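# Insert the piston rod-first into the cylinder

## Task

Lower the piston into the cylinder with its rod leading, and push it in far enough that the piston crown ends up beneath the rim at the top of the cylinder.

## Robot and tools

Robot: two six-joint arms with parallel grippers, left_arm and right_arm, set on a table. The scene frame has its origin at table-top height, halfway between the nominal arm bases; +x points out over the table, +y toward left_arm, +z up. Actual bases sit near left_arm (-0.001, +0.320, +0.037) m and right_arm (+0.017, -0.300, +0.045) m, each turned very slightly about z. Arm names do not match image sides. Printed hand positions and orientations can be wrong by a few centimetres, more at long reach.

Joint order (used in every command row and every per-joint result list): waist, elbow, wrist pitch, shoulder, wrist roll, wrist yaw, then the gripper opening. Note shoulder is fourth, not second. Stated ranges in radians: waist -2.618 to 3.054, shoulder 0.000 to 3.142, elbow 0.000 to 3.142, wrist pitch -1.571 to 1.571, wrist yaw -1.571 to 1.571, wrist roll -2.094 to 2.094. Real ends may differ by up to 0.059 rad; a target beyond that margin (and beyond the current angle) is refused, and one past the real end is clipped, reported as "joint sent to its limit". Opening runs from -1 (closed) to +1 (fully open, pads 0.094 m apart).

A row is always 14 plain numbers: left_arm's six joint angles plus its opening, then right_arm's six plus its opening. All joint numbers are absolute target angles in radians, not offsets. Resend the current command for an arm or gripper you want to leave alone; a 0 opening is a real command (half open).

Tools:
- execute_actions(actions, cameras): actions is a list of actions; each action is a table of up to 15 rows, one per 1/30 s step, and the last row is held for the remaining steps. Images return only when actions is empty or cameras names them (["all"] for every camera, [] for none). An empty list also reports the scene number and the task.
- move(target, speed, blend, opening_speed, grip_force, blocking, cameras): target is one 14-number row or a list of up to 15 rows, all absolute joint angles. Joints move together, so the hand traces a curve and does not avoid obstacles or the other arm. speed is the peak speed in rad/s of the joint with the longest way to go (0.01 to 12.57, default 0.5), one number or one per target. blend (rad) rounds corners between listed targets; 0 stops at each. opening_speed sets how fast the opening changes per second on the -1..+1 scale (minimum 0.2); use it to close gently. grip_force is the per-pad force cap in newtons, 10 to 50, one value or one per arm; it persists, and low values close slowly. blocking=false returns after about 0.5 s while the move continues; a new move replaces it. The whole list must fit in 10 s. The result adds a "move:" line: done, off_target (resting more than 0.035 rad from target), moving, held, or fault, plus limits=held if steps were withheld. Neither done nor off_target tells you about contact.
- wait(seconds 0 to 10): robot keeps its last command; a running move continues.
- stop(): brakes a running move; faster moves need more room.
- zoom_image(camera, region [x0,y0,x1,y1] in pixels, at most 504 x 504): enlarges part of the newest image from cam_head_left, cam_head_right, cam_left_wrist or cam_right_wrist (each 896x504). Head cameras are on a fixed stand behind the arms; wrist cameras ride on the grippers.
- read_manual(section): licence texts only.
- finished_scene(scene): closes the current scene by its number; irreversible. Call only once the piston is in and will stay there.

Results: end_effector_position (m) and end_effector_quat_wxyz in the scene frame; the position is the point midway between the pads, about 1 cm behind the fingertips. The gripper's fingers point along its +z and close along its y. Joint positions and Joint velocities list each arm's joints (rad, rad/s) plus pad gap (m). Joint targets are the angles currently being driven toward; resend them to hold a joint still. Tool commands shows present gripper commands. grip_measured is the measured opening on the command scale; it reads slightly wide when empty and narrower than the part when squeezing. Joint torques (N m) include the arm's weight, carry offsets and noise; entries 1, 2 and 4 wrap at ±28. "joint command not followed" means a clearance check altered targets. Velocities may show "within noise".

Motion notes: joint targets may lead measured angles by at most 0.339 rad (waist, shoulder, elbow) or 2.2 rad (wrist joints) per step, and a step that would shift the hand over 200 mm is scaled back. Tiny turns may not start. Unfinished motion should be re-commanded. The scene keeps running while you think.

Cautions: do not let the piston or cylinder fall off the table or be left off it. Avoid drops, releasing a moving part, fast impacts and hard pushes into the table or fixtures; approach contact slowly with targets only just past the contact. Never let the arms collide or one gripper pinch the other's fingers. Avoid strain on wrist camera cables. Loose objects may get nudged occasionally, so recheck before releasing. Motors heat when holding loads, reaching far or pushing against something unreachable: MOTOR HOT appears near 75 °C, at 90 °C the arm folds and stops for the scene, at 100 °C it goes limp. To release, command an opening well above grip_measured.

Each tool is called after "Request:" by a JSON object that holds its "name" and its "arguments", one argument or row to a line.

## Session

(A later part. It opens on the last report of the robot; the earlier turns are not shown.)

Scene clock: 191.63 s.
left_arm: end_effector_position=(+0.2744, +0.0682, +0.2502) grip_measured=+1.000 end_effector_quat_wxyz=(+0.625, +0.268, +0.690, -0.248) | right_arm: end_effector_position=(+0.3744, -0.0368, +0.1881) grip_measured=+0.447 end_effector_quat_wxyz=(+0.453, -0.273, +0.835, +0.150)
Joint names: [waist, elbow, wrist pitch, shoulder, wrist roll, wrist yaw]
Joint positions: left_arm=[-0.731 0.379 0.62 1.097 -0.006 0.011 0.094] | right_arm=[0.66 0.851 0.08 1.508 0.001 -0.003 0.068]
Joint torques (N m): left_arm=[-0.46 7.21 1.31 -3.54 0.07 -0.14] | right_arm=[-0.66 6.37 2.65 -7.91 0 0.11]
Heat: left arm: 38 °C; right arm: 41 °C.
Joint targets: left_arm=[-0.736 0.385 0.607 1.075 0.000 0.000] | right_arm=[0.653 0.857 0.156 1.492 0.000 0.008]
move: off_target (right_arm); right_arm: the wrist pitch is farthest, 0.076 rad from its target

Request:
{"name": "move", "arguments": {
  "target": [-0.736, 0.385, 0.607, 1.075, 0.0, 0.0, 1.0, 0.6535, 0.857, 0.156, 1.522, 0.0, 0.008, 0.15],
  "speed": 0.08,
  "cameras": ["cam_left_wrist", "cam_right_wrist"]
}}

Request:
{"name": "zoom_image", "arguments": {
  "camera": "cam_left_wrist",
  "region": [400, 200, 550, 300]
}}

Scene clock: 192.83 s.
left_arm: end_effector_position=(+0.2744, +0.0682, +0.2502) grip_measured=+1.000 end_effector_quat_wxyz=(+0.625, +0.268, +0.690, -0.248) | right_arm: end_effector_position=(+0.3747, -0.0364, +0.1829) grip_measured=+0.447 end_effector_quat_wxyz=(+0.448, -0.274, +0.838, +0.148)
Joint names: [waist, elbow, wrist pitch, shoulder, wrist roll, wrist yaw]
Joint positions: left_arm=[-0.731 0.379 0.62 1.097 -0.006 0.011 0.094] | right_arm=[0.66 0.851 0.081 1.521 0.001 -0.004 0.068]
Joint torques (N m): left_arm=[-0.47 7.2 1.3 -3.55 0.07 -0.14] | right_arm=[-0.59 6.34 2.65 -6.37 0 0.13]
Heat: left arm: 38 °C; right arm: 41 °C.
Joint targets: left_arm=[-0.736 0.385 0.607 1.075 0.000 0.000] | right_arm=[0.653 0.857 0.156 1.522 0.000 0.008]
move: off_target (right_arm); right_arm: the wrist pitch is farthest, 0.075 rad from its target
camera_calibration:
cam_left_wrist: T_world_to_cam=[[-0.654188, -0.75432, -0.0551371, 0.24613], [-0.498255, 0.484664, -0.718918, 0.289563], [0.569017, -0.442835, -0.692905, 0.168368], [0, 0, 0, 1]] pos_world=[0.209487, 0.11988, 0.338406]
cam_right_wrist: T_world_to_cam=[[0.597352, -0.800092, -0.054984, -0.243181], [-0.773557, -0.556735, -0.302745, 0.332781], [0.211612, 0.223378, -0.951484, 0.226705], [0, 0, 0, 1]] pos_world=[0.354717, -0.0599371, 0.303083]
Images, in order (width x height): cam_left_wrist 896x504, cam_right_wrist 896x504.

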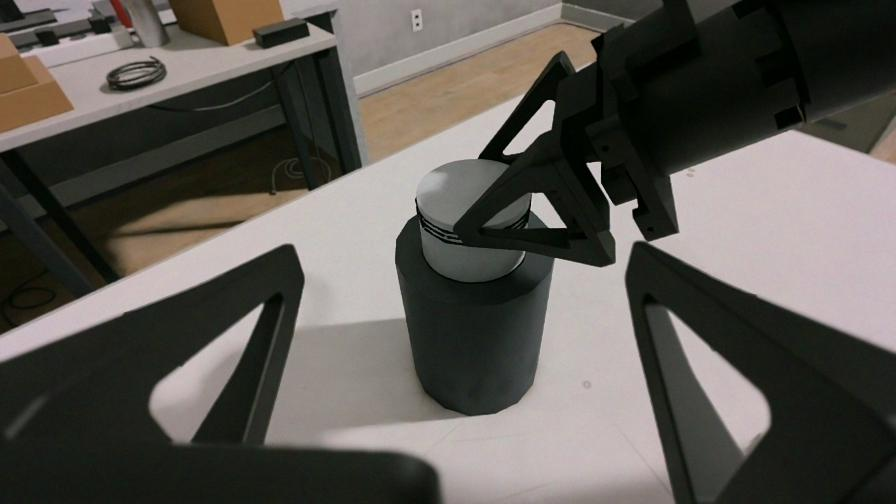

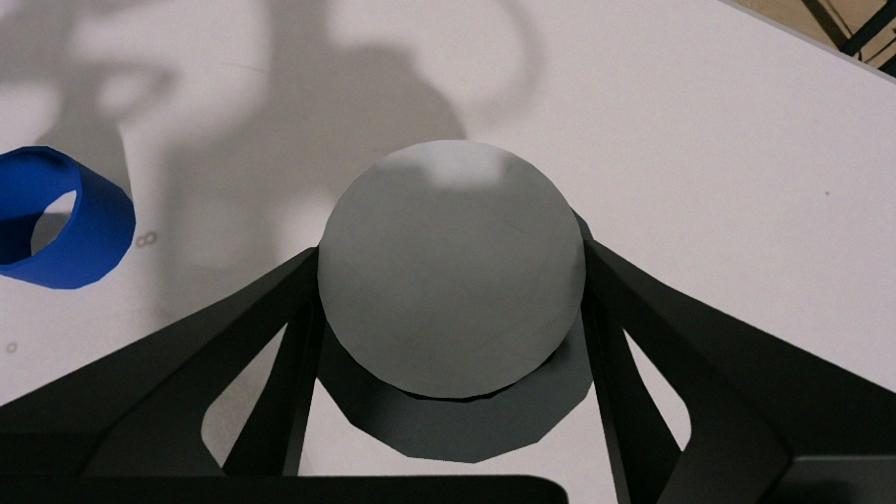

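Scaled by 3.360 from the camera's 896x504 image, which has a finer 1280x720 frame.

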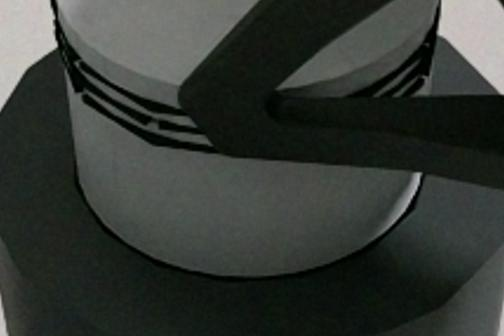

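Request:
{"name": "zoom_image", "arguments": {
  "camera": "cam_left_wrist",
  "region": [415, 235, 475, 290]
}}

Request:
{"name": "zoom_image", "arguments": {
  "camera": "cam_left_wrist",
  "region": [475, 235, 535, 290]
}}

Scaled by 8.400 from the camera's 896x504 image, which has a finer 1280x720 frame.

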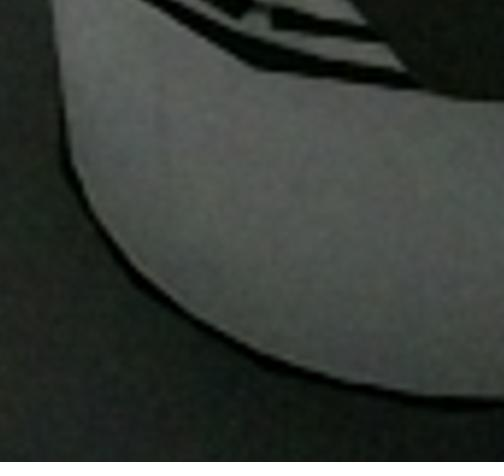

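Scaled by 8.400 from the camera's 896x504 image, which has a finer 1280x720 frame.

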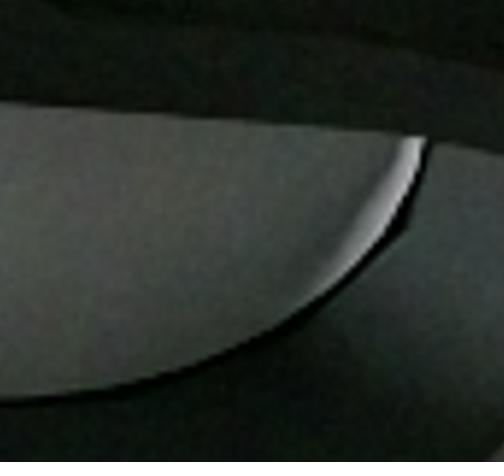

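Request:
{"name": "move", "arguments": {
  "target": [-0.736, 0.385, 0.607, 1.075, 0.0, 0.0, 1.0, 0.672, 0.857, 0.156, 1.522, 0.0, 0.008, 0.15],
  "speed": 0.03
}}

Scene clock: 199.23 s.
left_arm: end_effector_position=(+0.2744, +0.0682, +0.2502) grip_measured=+1.000 end_effector_quat_wxyz=(+0.625, +0.268, +0.690, -0.248) | right_arm: end_effector_position=(+0.3734, -0.0347, +0.1829) grip_measured=+0.447 end_effector_quat_wxyz=(+0.447, -0.276, +0.837, +0.150)
Joint names: [waist, elbow, wrist pitch, shoulder, wrist roll, wrist yaw]
Joint positions: left_arm=[-0.731 0.379 0.62 1.097 -0.006 0.011 0.094] | right_arm=[0.665 0.851 0.081 1.521 0.001 -0.004 0.068]
Joint torques (N m): left_arm=[-0.47 7.21 1.3 -3.54 0.07 -0.14] | right_arm=[0.81 6.37 2.61 -6.31 -0.01 0.14]
Heat: left arm: 38 °C; right arm: 42 °C.
Joint targets: left_arm=[-0.736 0.385 0.607 1.075 0.000 0.000] | right_arm=[0.672 0.857 0.156 1.522 0.000 0.008]
move: off_target (right_arm); right_arm: the wrist pitch is farthest, 0.075 rad from its target

Request:
{"name": "execute_actions", "arguments": {
  "actions": [],
  "cameras": ["cam_left_wrist", "cam_right_wrist", "cam_head_left", "cam_head_right"]
}}

Request:
{"name": "zoom_image", "arguments": {
  "camera": "cam_left_wrist",
  "region": [400, 140, 550, 300]
}}

Request:
{"name": "zoom_image", "arguments": {
  "camera": "cam_right_wrist",
  "region": [310, 200, 610, 470]
}}

Request:
{"name": "zoom_image", "arguments": {
  "camera": "cam_head_left",
  "region": [345, 190, 425, 300]
}}

Scene clock: 199.73 s.
left_arm: end_effector_position=(+0.2744, +0.0682, +0.2502) grip_measured=+1.000 end_effector_quat_wxyz=(+0.625, +0.268, +0.690, -0.248) | right_arm: end_effector_position=(+0.3734, -0.0347, +0.1829) grip_measured=+0.447 end_effector_quat_wxyz=(+0.447, -0.276, +0.837, +0.150)
Joint names: [waist, elbow, wrist pitch, shoulder, wrist roll, wrist yaw]
Joint positions: left_arm=[-0.731 0.379 0.62 1.097 -0.006 0.011 0.094] | right_arm=[0.665 0.851 0.081 1.521 0.001 -0.004 0.068]
Joint velocities: within noise
Joint torques (N m): left_arm=[-0.47 7.2 1.3 -3.54 0.07 -0.14] | right_arm=[0.72 6.3 2.65 -6.38 0 0.11]
Motor temperatures (°C): left_arm=[28 31 38 29 27 27 25] | right_arm=[30 32 42 30 28 29 30]
Heat: left arm: 38 °C; right arm: 42 °C.
Joint targets: left_arm=[-0.736 0.385 0.607 1.075 0.000 0.000] | right_arm=[0.672 0.857 0.156 1.522 0.000 0.008]
Tool commands: left_gripper/opening=+1.0 right_gripper/opening=+0.15
camera_calibration:
cam_left_wrist: T_world_to_cam=[[-0.654188, -0.75432, -0.0551371, 0.24613], [-0.498255, 0.484664, -0.718918, 0.289563], [0.569017, -0.442835, -0.692905, 0.168368], [0, 0, 0, 1]] pos_world=[0.209487, 0.11988, 0.338406]
cam_right_wrist: T_world_to_cam=[[0.60127, -0.79715, -0.0550118, -0.242313], [-0.77082, -0.560518, -0.302747, 0.331621], [0.210499, 0.224437, -0.951482, 0.227031], [0, 0, 0, 1]] pos_world=[0.353526, -0.0582347, 0.303083]

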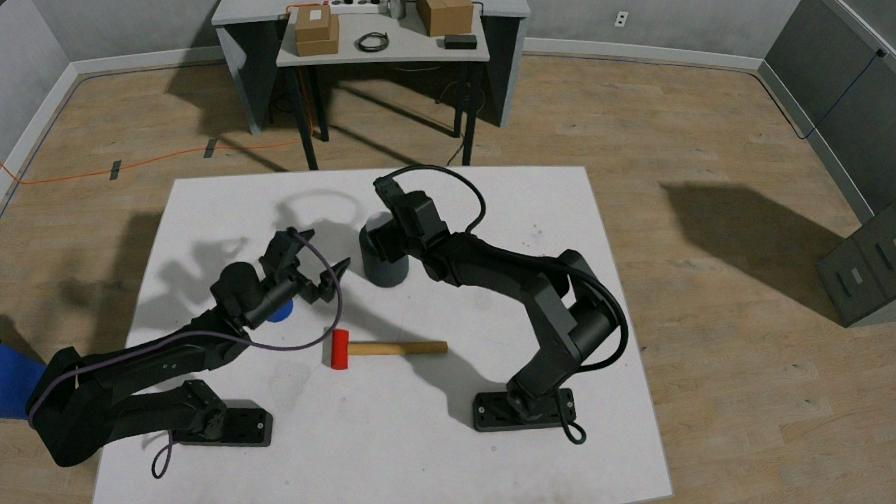

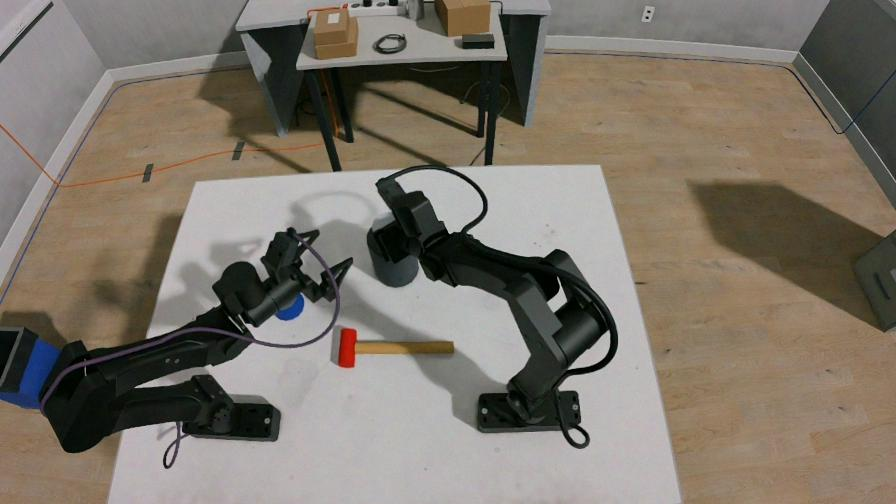

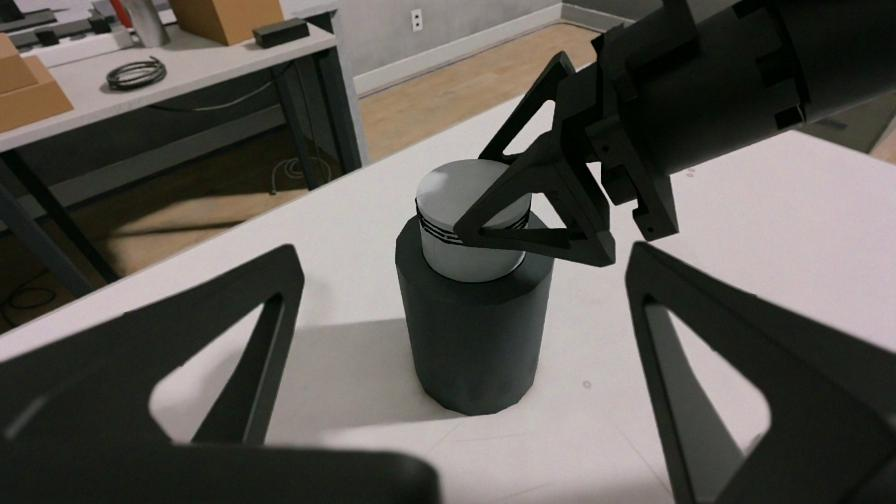

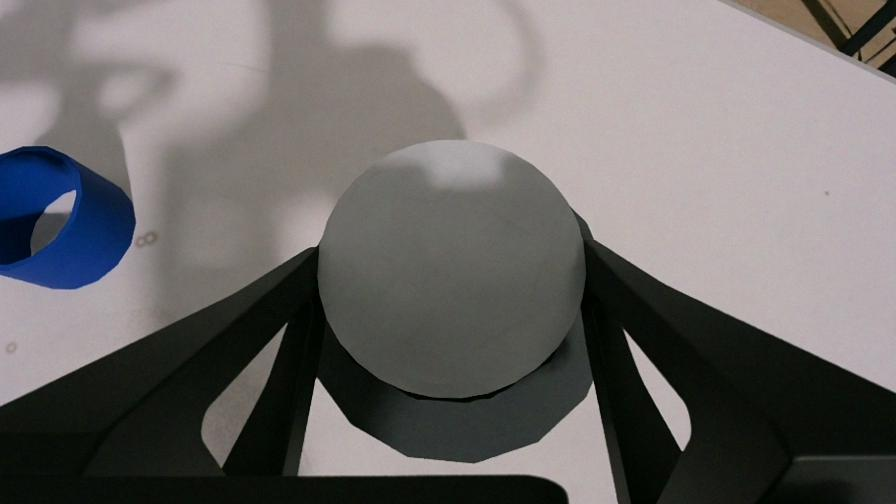

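Scaled by 3.150 from the camera's 896x504 image, which has a finer 1280x720 frame.

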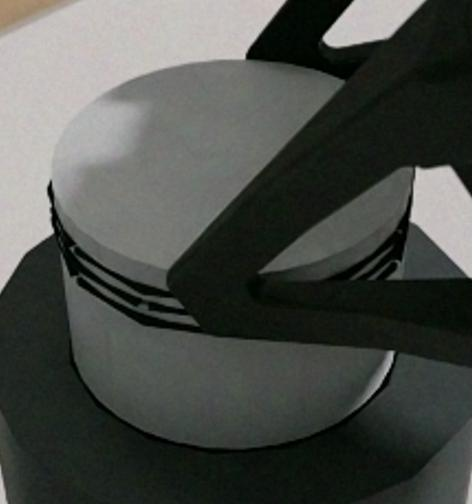

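Scaled by 1.680 from the camera's 896x504 image, which has a finer 1280x720 frame.

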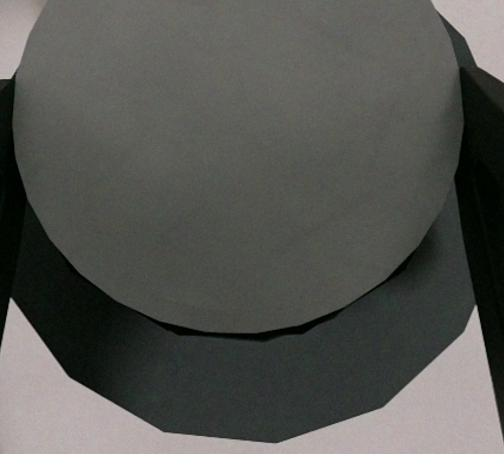

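Scaled by 4.582 from the camera's 896x504 image, which has a finer 1280x720 frame.

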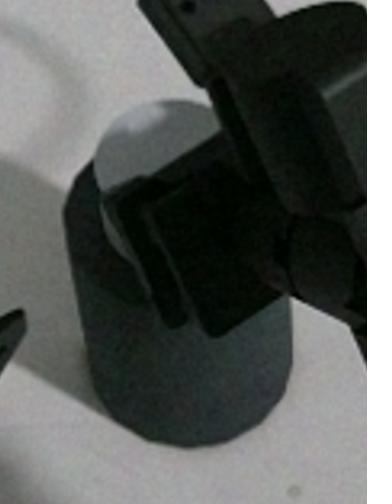

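Request:
{"name": "move", "arguments": {
  "target": [-0.736, 0.385, 0.607, 1.075, 0.0, 0.0, 1.0, 0.668, 0.857, 0.120, 1.532, 0.0, 0.008, 0.15],
  "speed": 0.08,
  "cameras": ["cam_left_wrist"]
}}

Request:
{"name": "zoom_image", "arguments": {
  "camera": "cam_left_wrist",
  "region": [400, 140, 550, 300]
}}

Scene clock: 204.07 s.
left_arm: end_effector_position=(+0.2744, +0.0682, +0.2502) grip_measured=+1.000 end_effector_quat_wxyz=(+0.625, +0.268, +0.690, -0.248) | right_arm: end_effector_position=(+0.3732, -0.0348, +0.1823) grip_measured=+0.447 end_effector_quat_wxyz=(+0.446, -0.277, +0.838, +0.149)
Joint names: [waist, elbow, wrist pitch, shoulder, wrist roll, wrist yaw]
Joint positions: left_arm=[-0.731 0.379 0.62 1.097 -0.006 0.011 0.094] | right_arm=[0.665 0.851 0.079 1.521 0.001 -0.004 0.068]
Joint torques (N m): left_arm=[-0.47 7.2 1.3 -3.54 0.07 -0.14] | right_arm=[0.39 6.32 2.21 -5.56 0 0.13]
Heat: left arm: 38 °C; right arm: 42 °C.
Joint targets: left_arm=[-0.736 0.385 0.607 1.075 0.000 0.000] | right_arm=[0.668 0.857 0.120 1.532 0.000 0.008]
move: off_target (right_arm); right_arm: the wrist pitch is farthest, 0.041 rad from its target
camera_calibration:
cam_left_wrist: T_world_to_cam=[[-0.654188, -0.75432, -0.0551371, 0.24613], [-0.498255, 0.484664, -0.718918, 0.289563], [0.569017, -0.442835, -0.692905, 0.168368], [0, 0, 0, 1]] pos_world=[0.209487, 0.11988, 0.338406]
Images, in order (width x height): cam_left_wrist 896x504.

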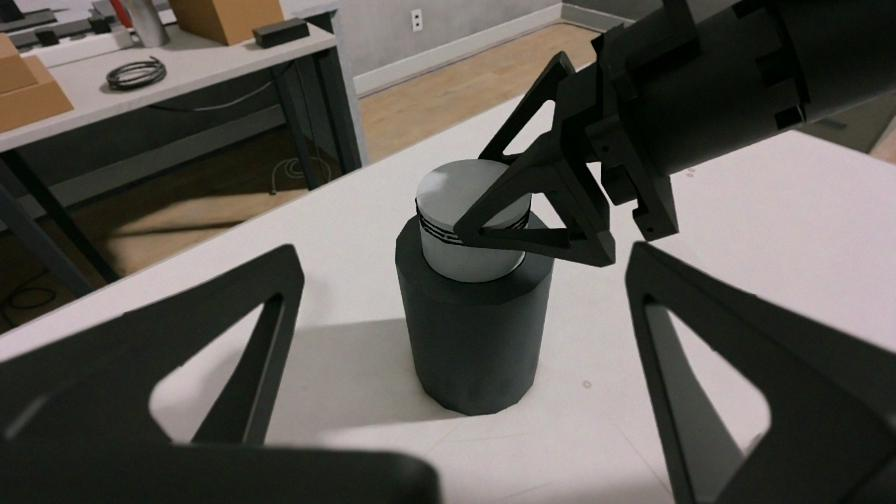

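Scaled by 3.150 from the camera's 896x504 image, which has a finer 1280x720 frame.

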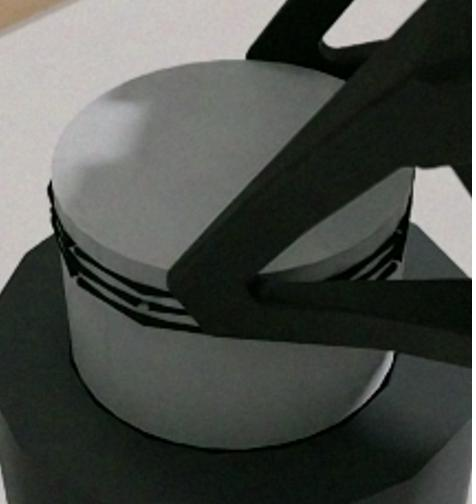

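Request:
{"name": "move", "arguments": {
  "target": [
    [-0.736, 0.385, 0.607, 1.075, 0.0, 0.0, 1.0, 0.668, 0.857, 0.156, 1.464, 0.0, 0.008, 0.15],
    [-0.736, 0.385, 0.607, 1.075, 0.0, 0.0, 1.0, 0.6545, 0.857, 0.156, 1.496, 0.0, 0.008, 0.15]
  ],
  "speed": 0.25,
  "cameras": ["cam_left_wrist", "cam_right_wrist"]
}}

Request:
{"name": "zoom_image", "arguments": {
  "camera": "cam_left_wrist",
  "region": [415, 215, 535, 295]
}}

Request:
{"name": "zoom_image", "arguments": {
  "camera": "cam_right_wrist",
  "region": [310, 200, 610, 470]
}}

Scene clock: 210.03 s.
left_arm: end_effector_position=(+0.2744, +0.0682, +0.2502) grip_measured=+1.000 end_effector_quat_wxyz=(+0.625, +0.268, +0.690, -0.248) | right_arm: end_effector_position=(+0.3742, -0.0362, +0.1848) grip_measured=+0.447 end_effector_quat_wxyz=(+0.449, -0.275, +0.837, +0.149)
Joint names: [waist, elbow, wrist pitch, shoulder, wrist roll, wrist yaw]
Joint positions: left_arm=[-0.731 0.379 0.62 1.097 -0.006 0.011 0.094] | right_arm=[0.661 0.851 0.08 1.516 0.001 -0.004 0.068]
Joint torques (N m): left_arm=[-0.47 7.2 1.3 -3.55 0.07 -0.14] | right_arm=[-0.59 6.35 2.66 -8.31 0.01 0.11]
Heat: left arm: 38 °C; right arm: 42 °C.
Joint targets: left_arm=[-0.736 0.385 0.607 1.075 0.000 0.000] | right_arm=[0.654 0.857 0.156 1.496 0.000 0.008]
move: off_target (right_arm); right_arm: the wrist pitch is farthest, 0.076 rad from its target
camera_calibration:
cam_left_wrist: T_world_to_cam=[[-0.654188, -0.75432, -0.0551371, 0.24613], [-0.498255, 0.484664, -0.718918, 0.289563], [0.569017, -0.442835, -0.692905, 0.168368], [0, 0, 0, 1]] pos_world=[0.209487, 0.11988, 0.338406]
cam_right_wrist: T_world_to_cam=[[0.598451, -0.799275, -0.0549271, -0.242908], [-0.771962, -0.556944, -0.306411, 0.333129], [0.214315, 0.225774, -0.950313, 0.227344], [0, 0, 0, 1]] pos_world=[0.353808, -0.0599446, 0.30478]
Images, in order (width x height): cam_left_wrist 896x504, cam_right_wrist 896x504.

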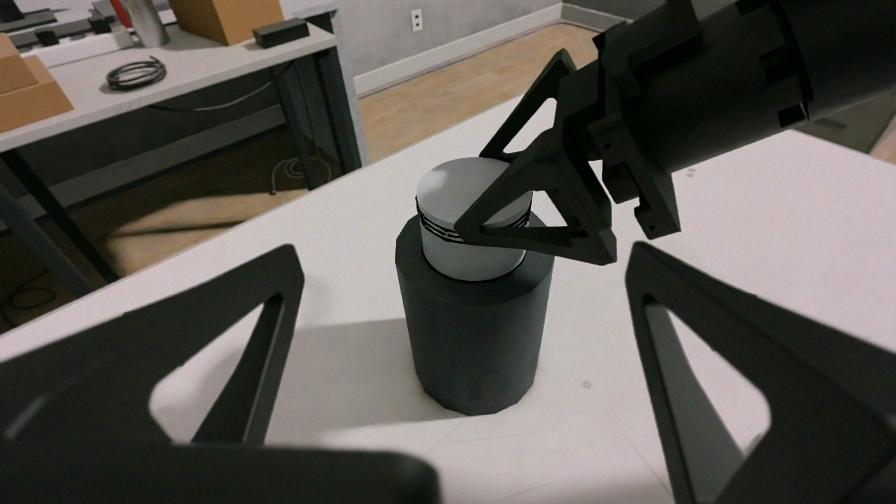

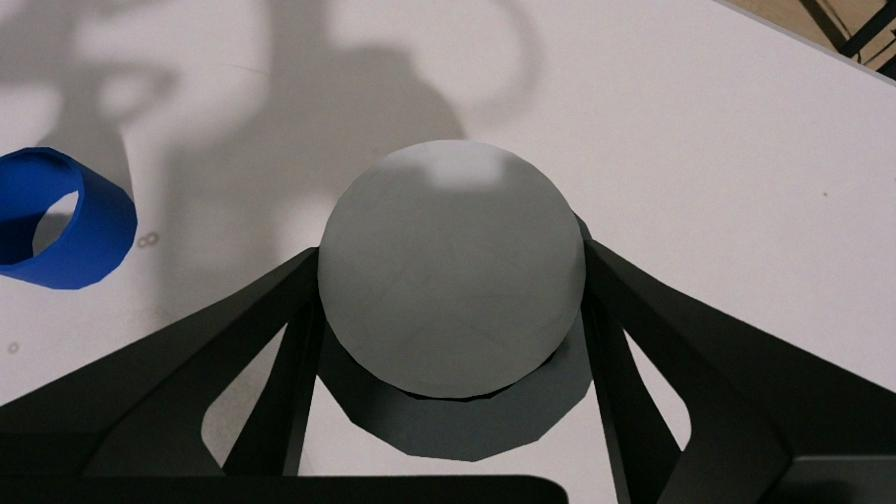

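Scaled by 4.200 from the camera's 896x504 image, which has a finer 1280x720 frame.

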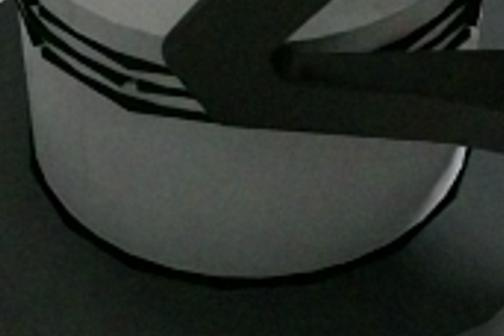

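Scaled by 1.680 from the camera's 896x504 image, which has a finer 1280x720 frame.

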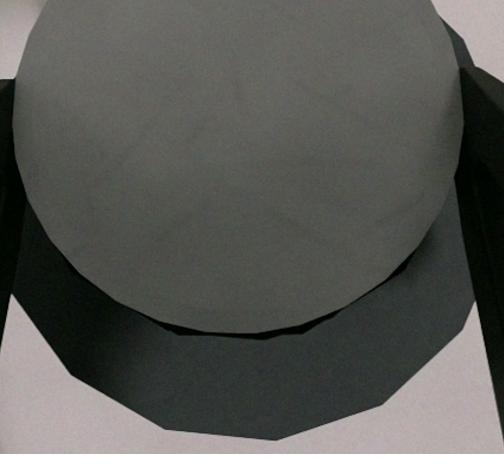

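Request:
{"name": "move", "arguments": {
  "target": [-0.736, 0.385, 0.607, 1.075, 0.0, 0.0, 1.0, 0.6545, 0.857, 0.156, 1.524, 0.0, 0.008, 0.15],
  "speed": 0.1
}}

Scene clock: 211.70 s.
left_arm: end_effector_position=(+0.2744, +0.0682, +0.2502) grip_measured=+1.000 end_effector_quat_wxyz=(+0.625, +0.268, +0.690, -0.248) | right_arm: end_effector_position=(+0.3745, -0.0360, +0.1829) grip_measured=+0.447 end_effector_quat_wxyz=(+0.448, -0.275, +0.838, +0.149)
Joint names: [waist, elbow, wrist pitch, shoulder, wrist roll, wrist yaw]
Joint positions: left_arm=[-0.731 0.379 0.62 1.097 -0.006 0.011 0.094] | right_arm=[0.661 0.851 0.082 1.521 0.001 -0.004 0.068]
Joint torques (N m): left_arm=[-0.47 7.21 1.3 -3.54 0.07 -0.15] | right_arm=[-0.68 6.35 2.6 -6.24 0 0.11]
Heat: left arm: 38 °C; right arm: 42 °C.
Joint targets: left_arm=[-0.736 0.385 0.607 1.075 0.000 0.000] | right_arm=[0.654 0.857 0.156 1.524 0.000 0.008]
move: off_target (right_arm); right_arm: the wrist pitch is farthest, 0.074 rad from its target

Request:
{"name": "execute_actions", "arguments": {
  "actions": [],
  "cameras": ["cam_left_wrist", "cam_right_wrist"]
}}

Request:
{"name": "zoom_image", "arguments": {
  "camera": "cam_left_wrist",
  "region": [415, 235, 475, 290]
}}

Request:
{"name": "zoom_image", "arguments": {
  "camera": "cam_left_wrist",
  "region": [475, 235, 535, 290]
}}

Request:
{"name": "zoom_image", "arguments": {
  "camera": "cam_right_wrist",
  "region": [540, 190, 620, 250]
}}

Scene clock: 213.57 s.
left_arm: end_effector_position=(+0.2744, +0.0682, +0.2502) grip_measured=+1.000 end_effector_quat_wxyz=(+0.625, +0.268, +0.690, -0.248) | right_arm: end_effector_position=(+0.3745, -0.0360, +0.1829) grip_measured=+0.447 end_effector_quat_wxyz=(+0.448, -0.275, +0.838, +0.149)
Joint names: [waist, elbow, wrist pitch, shoulder, wrist roll, wrist yaw]
Joint positions: left_arm=[-0.731 0.379 0.62 1.097 -0.006 0.011 0.094] | right_arm=[0.661 0.851 0.082 1.521 0.001 -0.004 0.068]
Joint velocities: within noise
Joint torques (N m): left_arm=[-0.46 7.2 1.31 -3.55 0.07 -0.14] | right_arm=[-0.54 6.3 2.63 -6.27 0.03 0.11]
Motor temperatures (°C): left_arm=[28 31 38 29 27 27 25] | right_arm=[30 32 42 31 28 29 30]
Heat: left arm: 38 °C; right arm: 42 °C.
Joint targets: left_arm=[-0.736 0.385 0.607 1.075 0.000 0.000] | right_arm=[0.654 0.857 0.156 1.524 0.000 0.008]
Tool commands: left_gripper/opening=+1.0 right_gripper/opening=+0.15
camera_calibration:
cam_left_wrist: T_world_to_cam=[[-0.654188, -0.75432, -0.0551371, 0.24613], [-0.498255, 0.484664, -0.718918, 0.289563], [0.569017, -0.442835, -0.692905, 0.168368], [0, 0, 0, 1]] pos_world=[0.209487, 0.11988, 0.338406]
cam_right_wrist: T_world_to_cam=[[0.598256, -0.799418, -0.0549604, -0.242896], [-0.772859, -0.557546, -0.303038, 0.332591], [0.211611, 0.223771, -0.951392, 0.226557], [0, 0, 0, 1]] pos_world=[0.354418, -0.0594372, 0.302983]
Images, in order (width x height): cam_left_wrist 896x504, cam_right_wrist 896x504.

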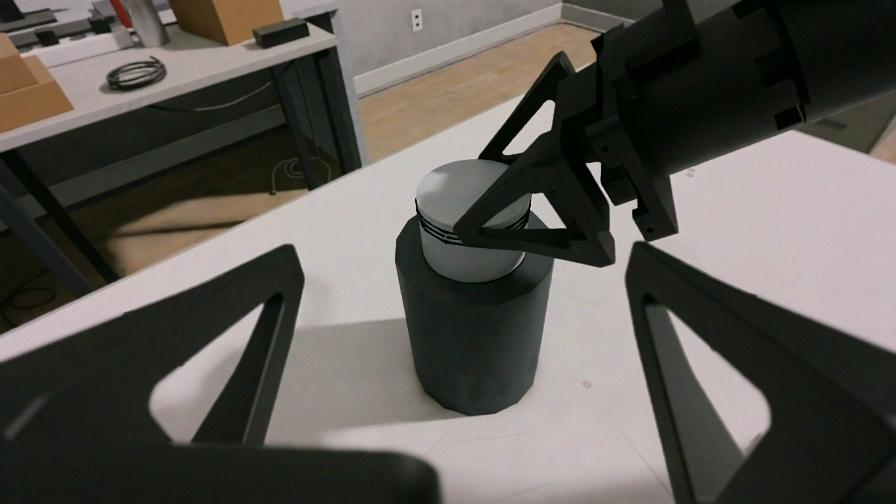

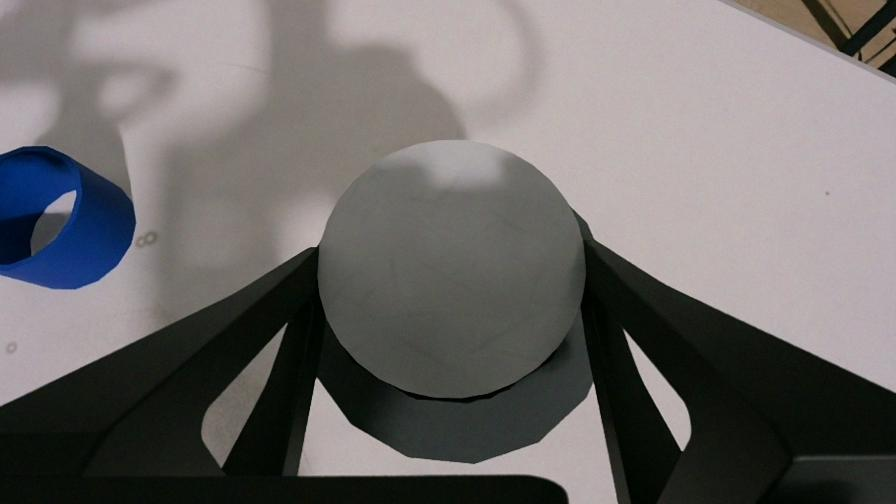

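Scaled by 8.400 from the camera's 896x504 image, which has a finer 1280x720 frame.

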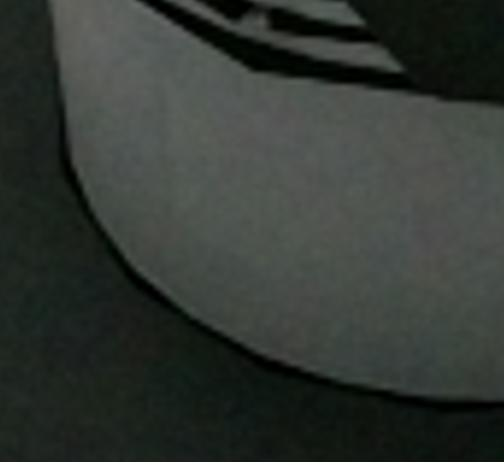

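Scaled by 8.400 from the camera's 896x504 image, which has a finer 1280x720 frame.

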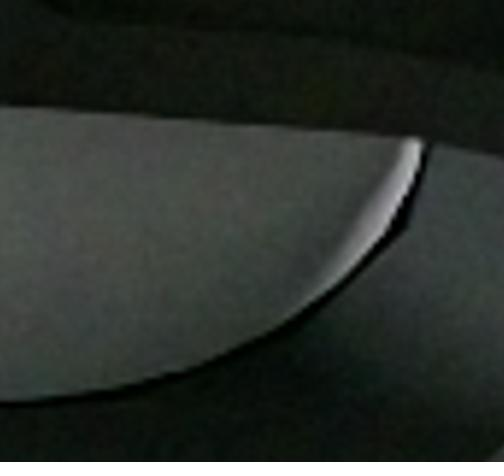

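Scaled by 6.300 from the camera's 896x504 image, which has a finer 1280x720 frame.

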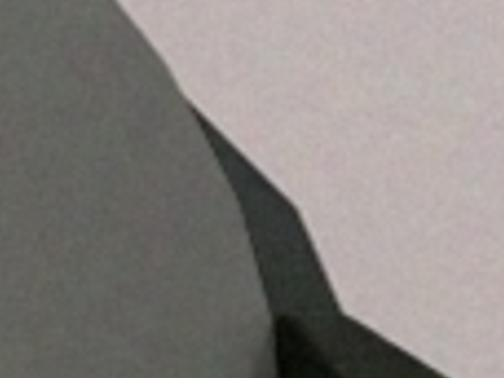

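Request:
{"name": "move", "arguments": {
  "target": [-0.736, 0.385, 0.607, 1.075, 0.0, 0.0, 1.0, 0.658, 0.845, 0.115, 1.540, 0.0, 0.008, 0.15],
  "speed": 0.08,
  "cameras": ["cam_left_wrist", "cam_right_wrist"]
}}

Request:
{"name": "zoom_image", "arguments": {
  "camera": "cam_left_wrist",
  "region": [400, 140, 550, 300]
}}

Scene clock: 222.40 s.
left_arm: end_effector_position=(+0.2744, +0.0682, +0.2502) grip_measured=+1.000 end_effector_quat_wxyz=(+0.625, +0.268, +0.690, -0.248) | right_arm: end_effector_position=(+0.3743, -0.0361, +0.1819) grip_measured=+0.447 end_effector_quat_wxyz=(+0.446, -0.275, +0.839, +0.148)
Joint names: [waist, elbow, wrist pitch, shoulder, wrist roll, wrist yaw]
Joint positions: left_arm=[-0.731 0.379 0.62 1.097 -0.006 0.011 0.094] | right_arm=[0.661 0.851 0.08 1.523 0.001 -0.004 0.068]
Joint torques (N m): left_arm=[-0.47 7.2 1.3 -3.54 0.08 -0.14] | right_arm=[-0.24 5.44 2.14 -4.98 0 0.15]
Heat: left arm: 38 °C; right arm: 43 °C.
Joint targets: left_arm=[-0.736 0.385 0.607 1.075 0.000 0.000] | right_arm=[0.658 0.845 0.115 1.540 0.000 0.008]
move: done
camera_calibration:
cam_left_wrist: T_world_to_cam=[[-0.654188, -0.75432, -0.0551371, 0.24613], [-0.498255, 0.484664, -0.718918, 0.289563], [0.569017, -0.442835, -0.692905, 0.168368], [0, 0, 0, 1]] pos_world=[0.209487, 0.11988, 0.338406]
cam_right_wrist: T_world_to_cam=[[0.597944, -0.799629, -0.0552918, -0.242867], [-0.773834, -0.557922, -0.299839, 0.331842], [0.208911, 0.222073, -0.952386, 0.226813], [0, 0, 0, 1]] pos_world=[0.354628, -0.059431, 0.302084]
Images, in order (width x height): cam_left_wrist 896x504, cam_right_wrist 896x504.

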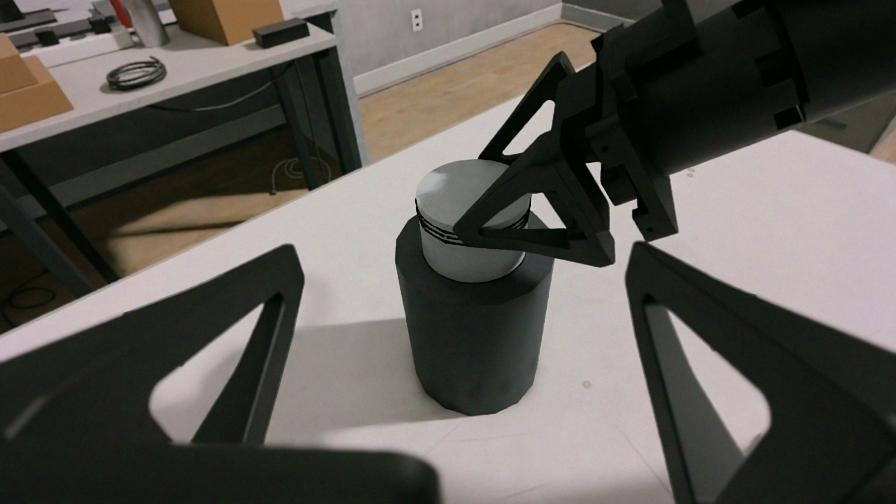

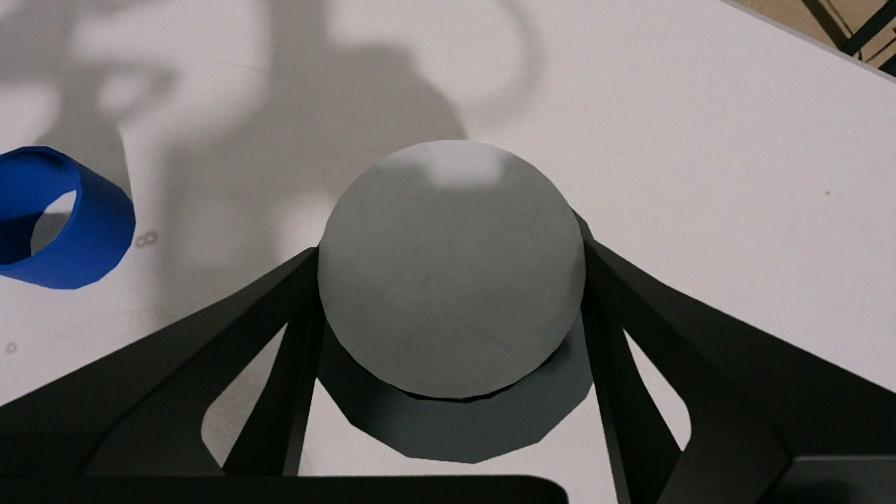

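Scaled by 3.150 from the camera's 896x504 image, which has a finer 1280x720 frame.

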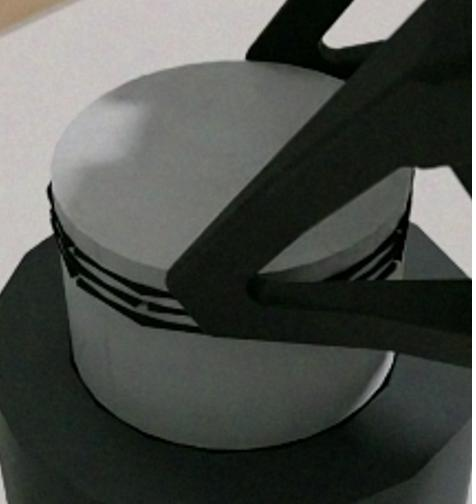

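Request:
{"name": "move", "arguments": {
  "target": [
    [-0.736, 0.385, 0.607, 1.075, 0.0, 0.0, 1.0, 0.658, 0.857, 0.156, 1.500, 0.0, 0.008, 0.15],
    [-0.736, 0.385, 0.607, 1.075, 0.0, 0.0, 1.0, 0.658, 0.857, 0.156, 1.472, 0.0, 0.008, 0.15]
  ],
  "speed": 0.2,
  "cameras": ["cam_left_wrist", "cam_right_wrist"]
}}

Request:
{"name": "zoom_image", "arguments": {
  "camera": "cam_left_wrist",
  "region": [400, 140, 550, 300]
}}

Scene clock: 231.40 s.
left_arm: end_effector_position=(+0.2744, +0.0682, +0.2502) grip_measured=+1.000 end_effector_quat_wxyz=(+0.625, +0.268, +0.690, -0.248) | right_arm: end_effector_position=(+0.3742, -0.0362, +0.1817) grip_measured=+0.447 end_effector_quat_wxyz=(+0.446, -0.275, +0.839, +0.148)
Joint names: [waist, elbow, wrist pitch, shoulder, wrist roll, wrist yaw]
Joint positions: left_arm=[-0.731 0.379 0.62 1.097 -0.006 0.011 0.094] | right_arm=[0.661 0.851 0.079 1.523 0.001 -0.004 0.068]
Joint torques (N m): left_arm=[-0.47 7.2 1.3 -3.52 0.07 -0.14] | right_arm=[-0.27 6.28 2.66 -11.43 -0.01 0.08]
Heat: left arm: 39 °C; right arm: 42 °C.
Joint targets: left_arm=[-0.736 0.385 0.607 1.075 0.000 0.000] | right_arm=[0.658 0.857 0.156 1.472 0.000 0.008]
move: off_target (right_arm); right_arm: the wrist pitch is farthest, 0.077 rad from its target
camera_calibration:
cam_left_wrist: T_world_to_cam=[[-0.654188, -0.75432, -0.0551371, 0.24613], [-0.498255, 0.484664, -0.718918, 0.289563], [0.569017, -0.442835, -0.692905, 0.168368], [0, 0, 0, 1]] pos_world=[0.209487, 0.11988, 0.338406]
cam_right_wrist: T_world_to_cam=[[0.597889, -0.799666, -0.055342, -0.242841], [-0.774037, -0.558025, -0.299123, 0.331664], [0.208316, 0.221679, -0.952608, 0.226972], [0, 0, 0, 1]] pos_world=[0.35463, -0.0594296, 0.301985]
Images, in order (width x height): cam_left_wrist 896x504, cam_right_wrist 896x504.

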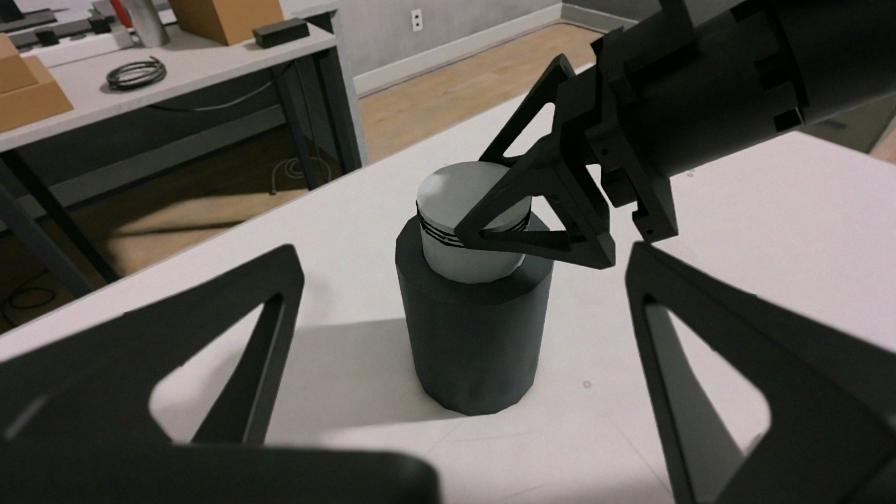

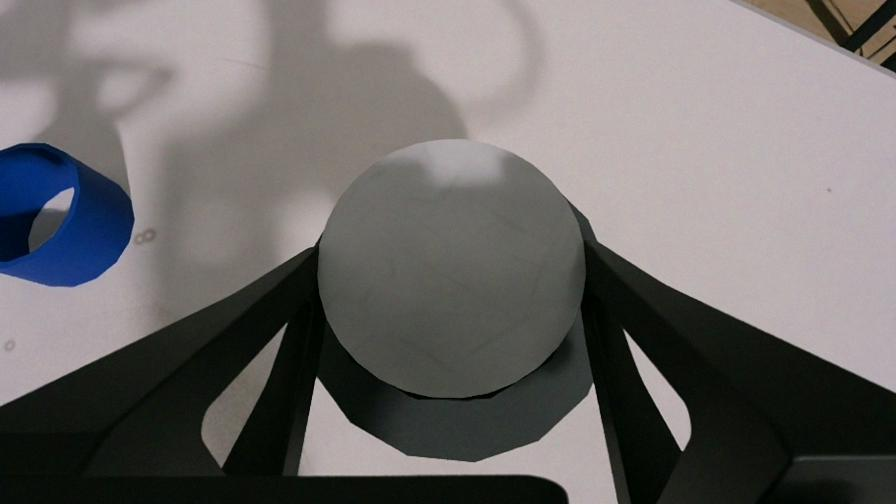

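Scaled by 3.150 from the camera's 896x504 image, which has a finer 1280x720 frame.

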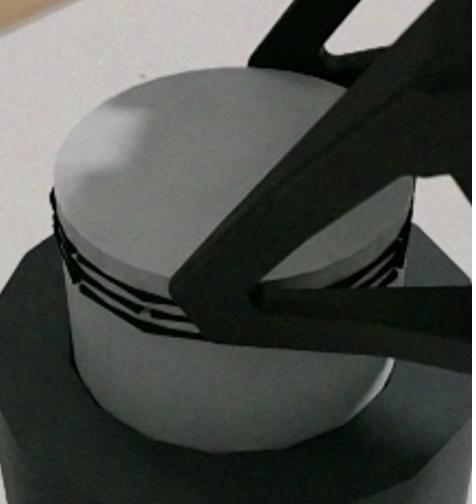

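Request:
{"name": "move", "arguments": {
  "target": [
    [-0.736, 0.385, 0.607, 1.075, 0.0, 0.0, 1.0, 0.661, 0.859, 0.168, 1.513, 0.0, 0.008, 0.15],
    [-0.736, 0.385, 0.607, 1.075, 0.0, 0.0, 1.0, 0.661, 0.822, 0.233, 1.534, 0.0, 0.008, 0.15]
  ],
  "speed": [0.2, 0.1],
  "cameras": ["cam_left_wrist", "cam_right_wrist"]
}}

Request:
{"name": "zoom_image", "arguments": {
  "camera": "cam_left_wrist",
  "region": [400, 140, 550, 300]
}}

Scene clock: 234.63 s.
left_arm: end_effector_position=(+0.2744, +0.0682, +0.2502) grip_measured=+1.000 end_effector_quat_wxyz=(+0.625, +0.268, +0.690, -0.248) | right_arm: end_effector_position=(+0.3745, -0.0359, +0.1723) grip_measured=+0.447 end_effector_quat_wxyz=(+0.449, -0.274, +0.837, +0.149)
Joint names: [waist, elbow, wrist pitch, shoulder, wrist roll, wrist yaw]
Joint positions: left_arm=[-0.731 0.379 0.62 1.097 -0.006 0.011 0.094] | right_arm=[0.661 0.819 0.138 1.541 0.001 -0.004 0.068]
Joint torques (N m): left_arm=[-0.47 7.21 1.3 -3.54 0.07 -0.14] | right_arm=[0.01 6 2.88 -7.06 0.02 0.1]
Heat: left arm: 39 °C; right arm: 42 °C.
Joint targets: left_arm=[-0.736 0.385 0.607 1.075 0.000 0.000] | right_arm=[0.661 0.822 0.233 1.534 0.000 0.008]
move: off_target (right_arm); right_arm: the wrist pitch is farthest, 0.095 rad from its target
camera_calibration:
cam_left_wrist: T_world_to_cam=[[-0.654188, -0.75432, -0.0551371, 0.24613], [-0.498255, 0.484664, -0.718918, 0.289563], [0.569017, -0.442835, -0.692905, 0.168368], [0, 0, 0, 1]] pos_world=[0.209487, 0.11988, 0.338406]
cam_right_wrist: T_world_to_cam=[[0.598289, -0.799373, -0.0552535, -0.243469], [-0.771978, -0.55656, -0.307067, 0.329859], [0.214709, 0.226369, -0.950083, 0.215184], [0, 0, 0, 1]] pos_world=[0.354106, -0.0597472, 0.292279]
Images, in order (width x height): cam_left_wrist 896x504, cam_right_wrist 896x504.

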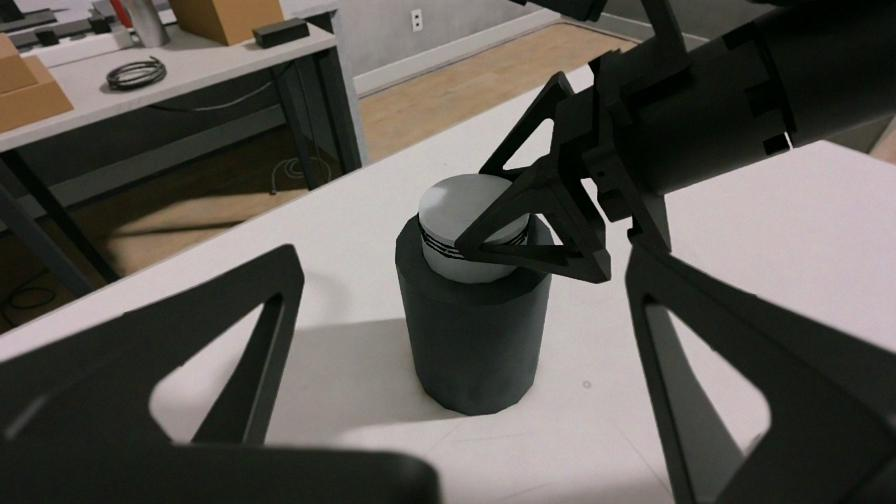

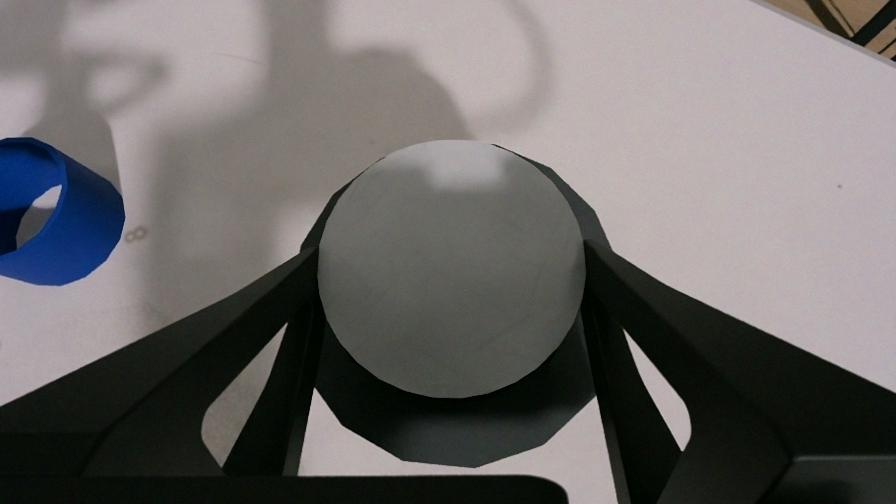

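Scaled by 3.150 from the camera's 896x504 image, which has a finer 1280x720 frame.

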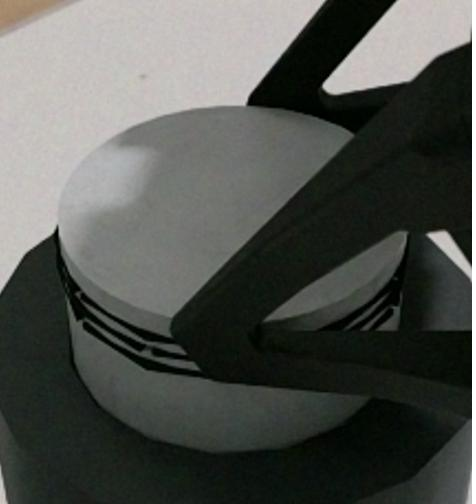

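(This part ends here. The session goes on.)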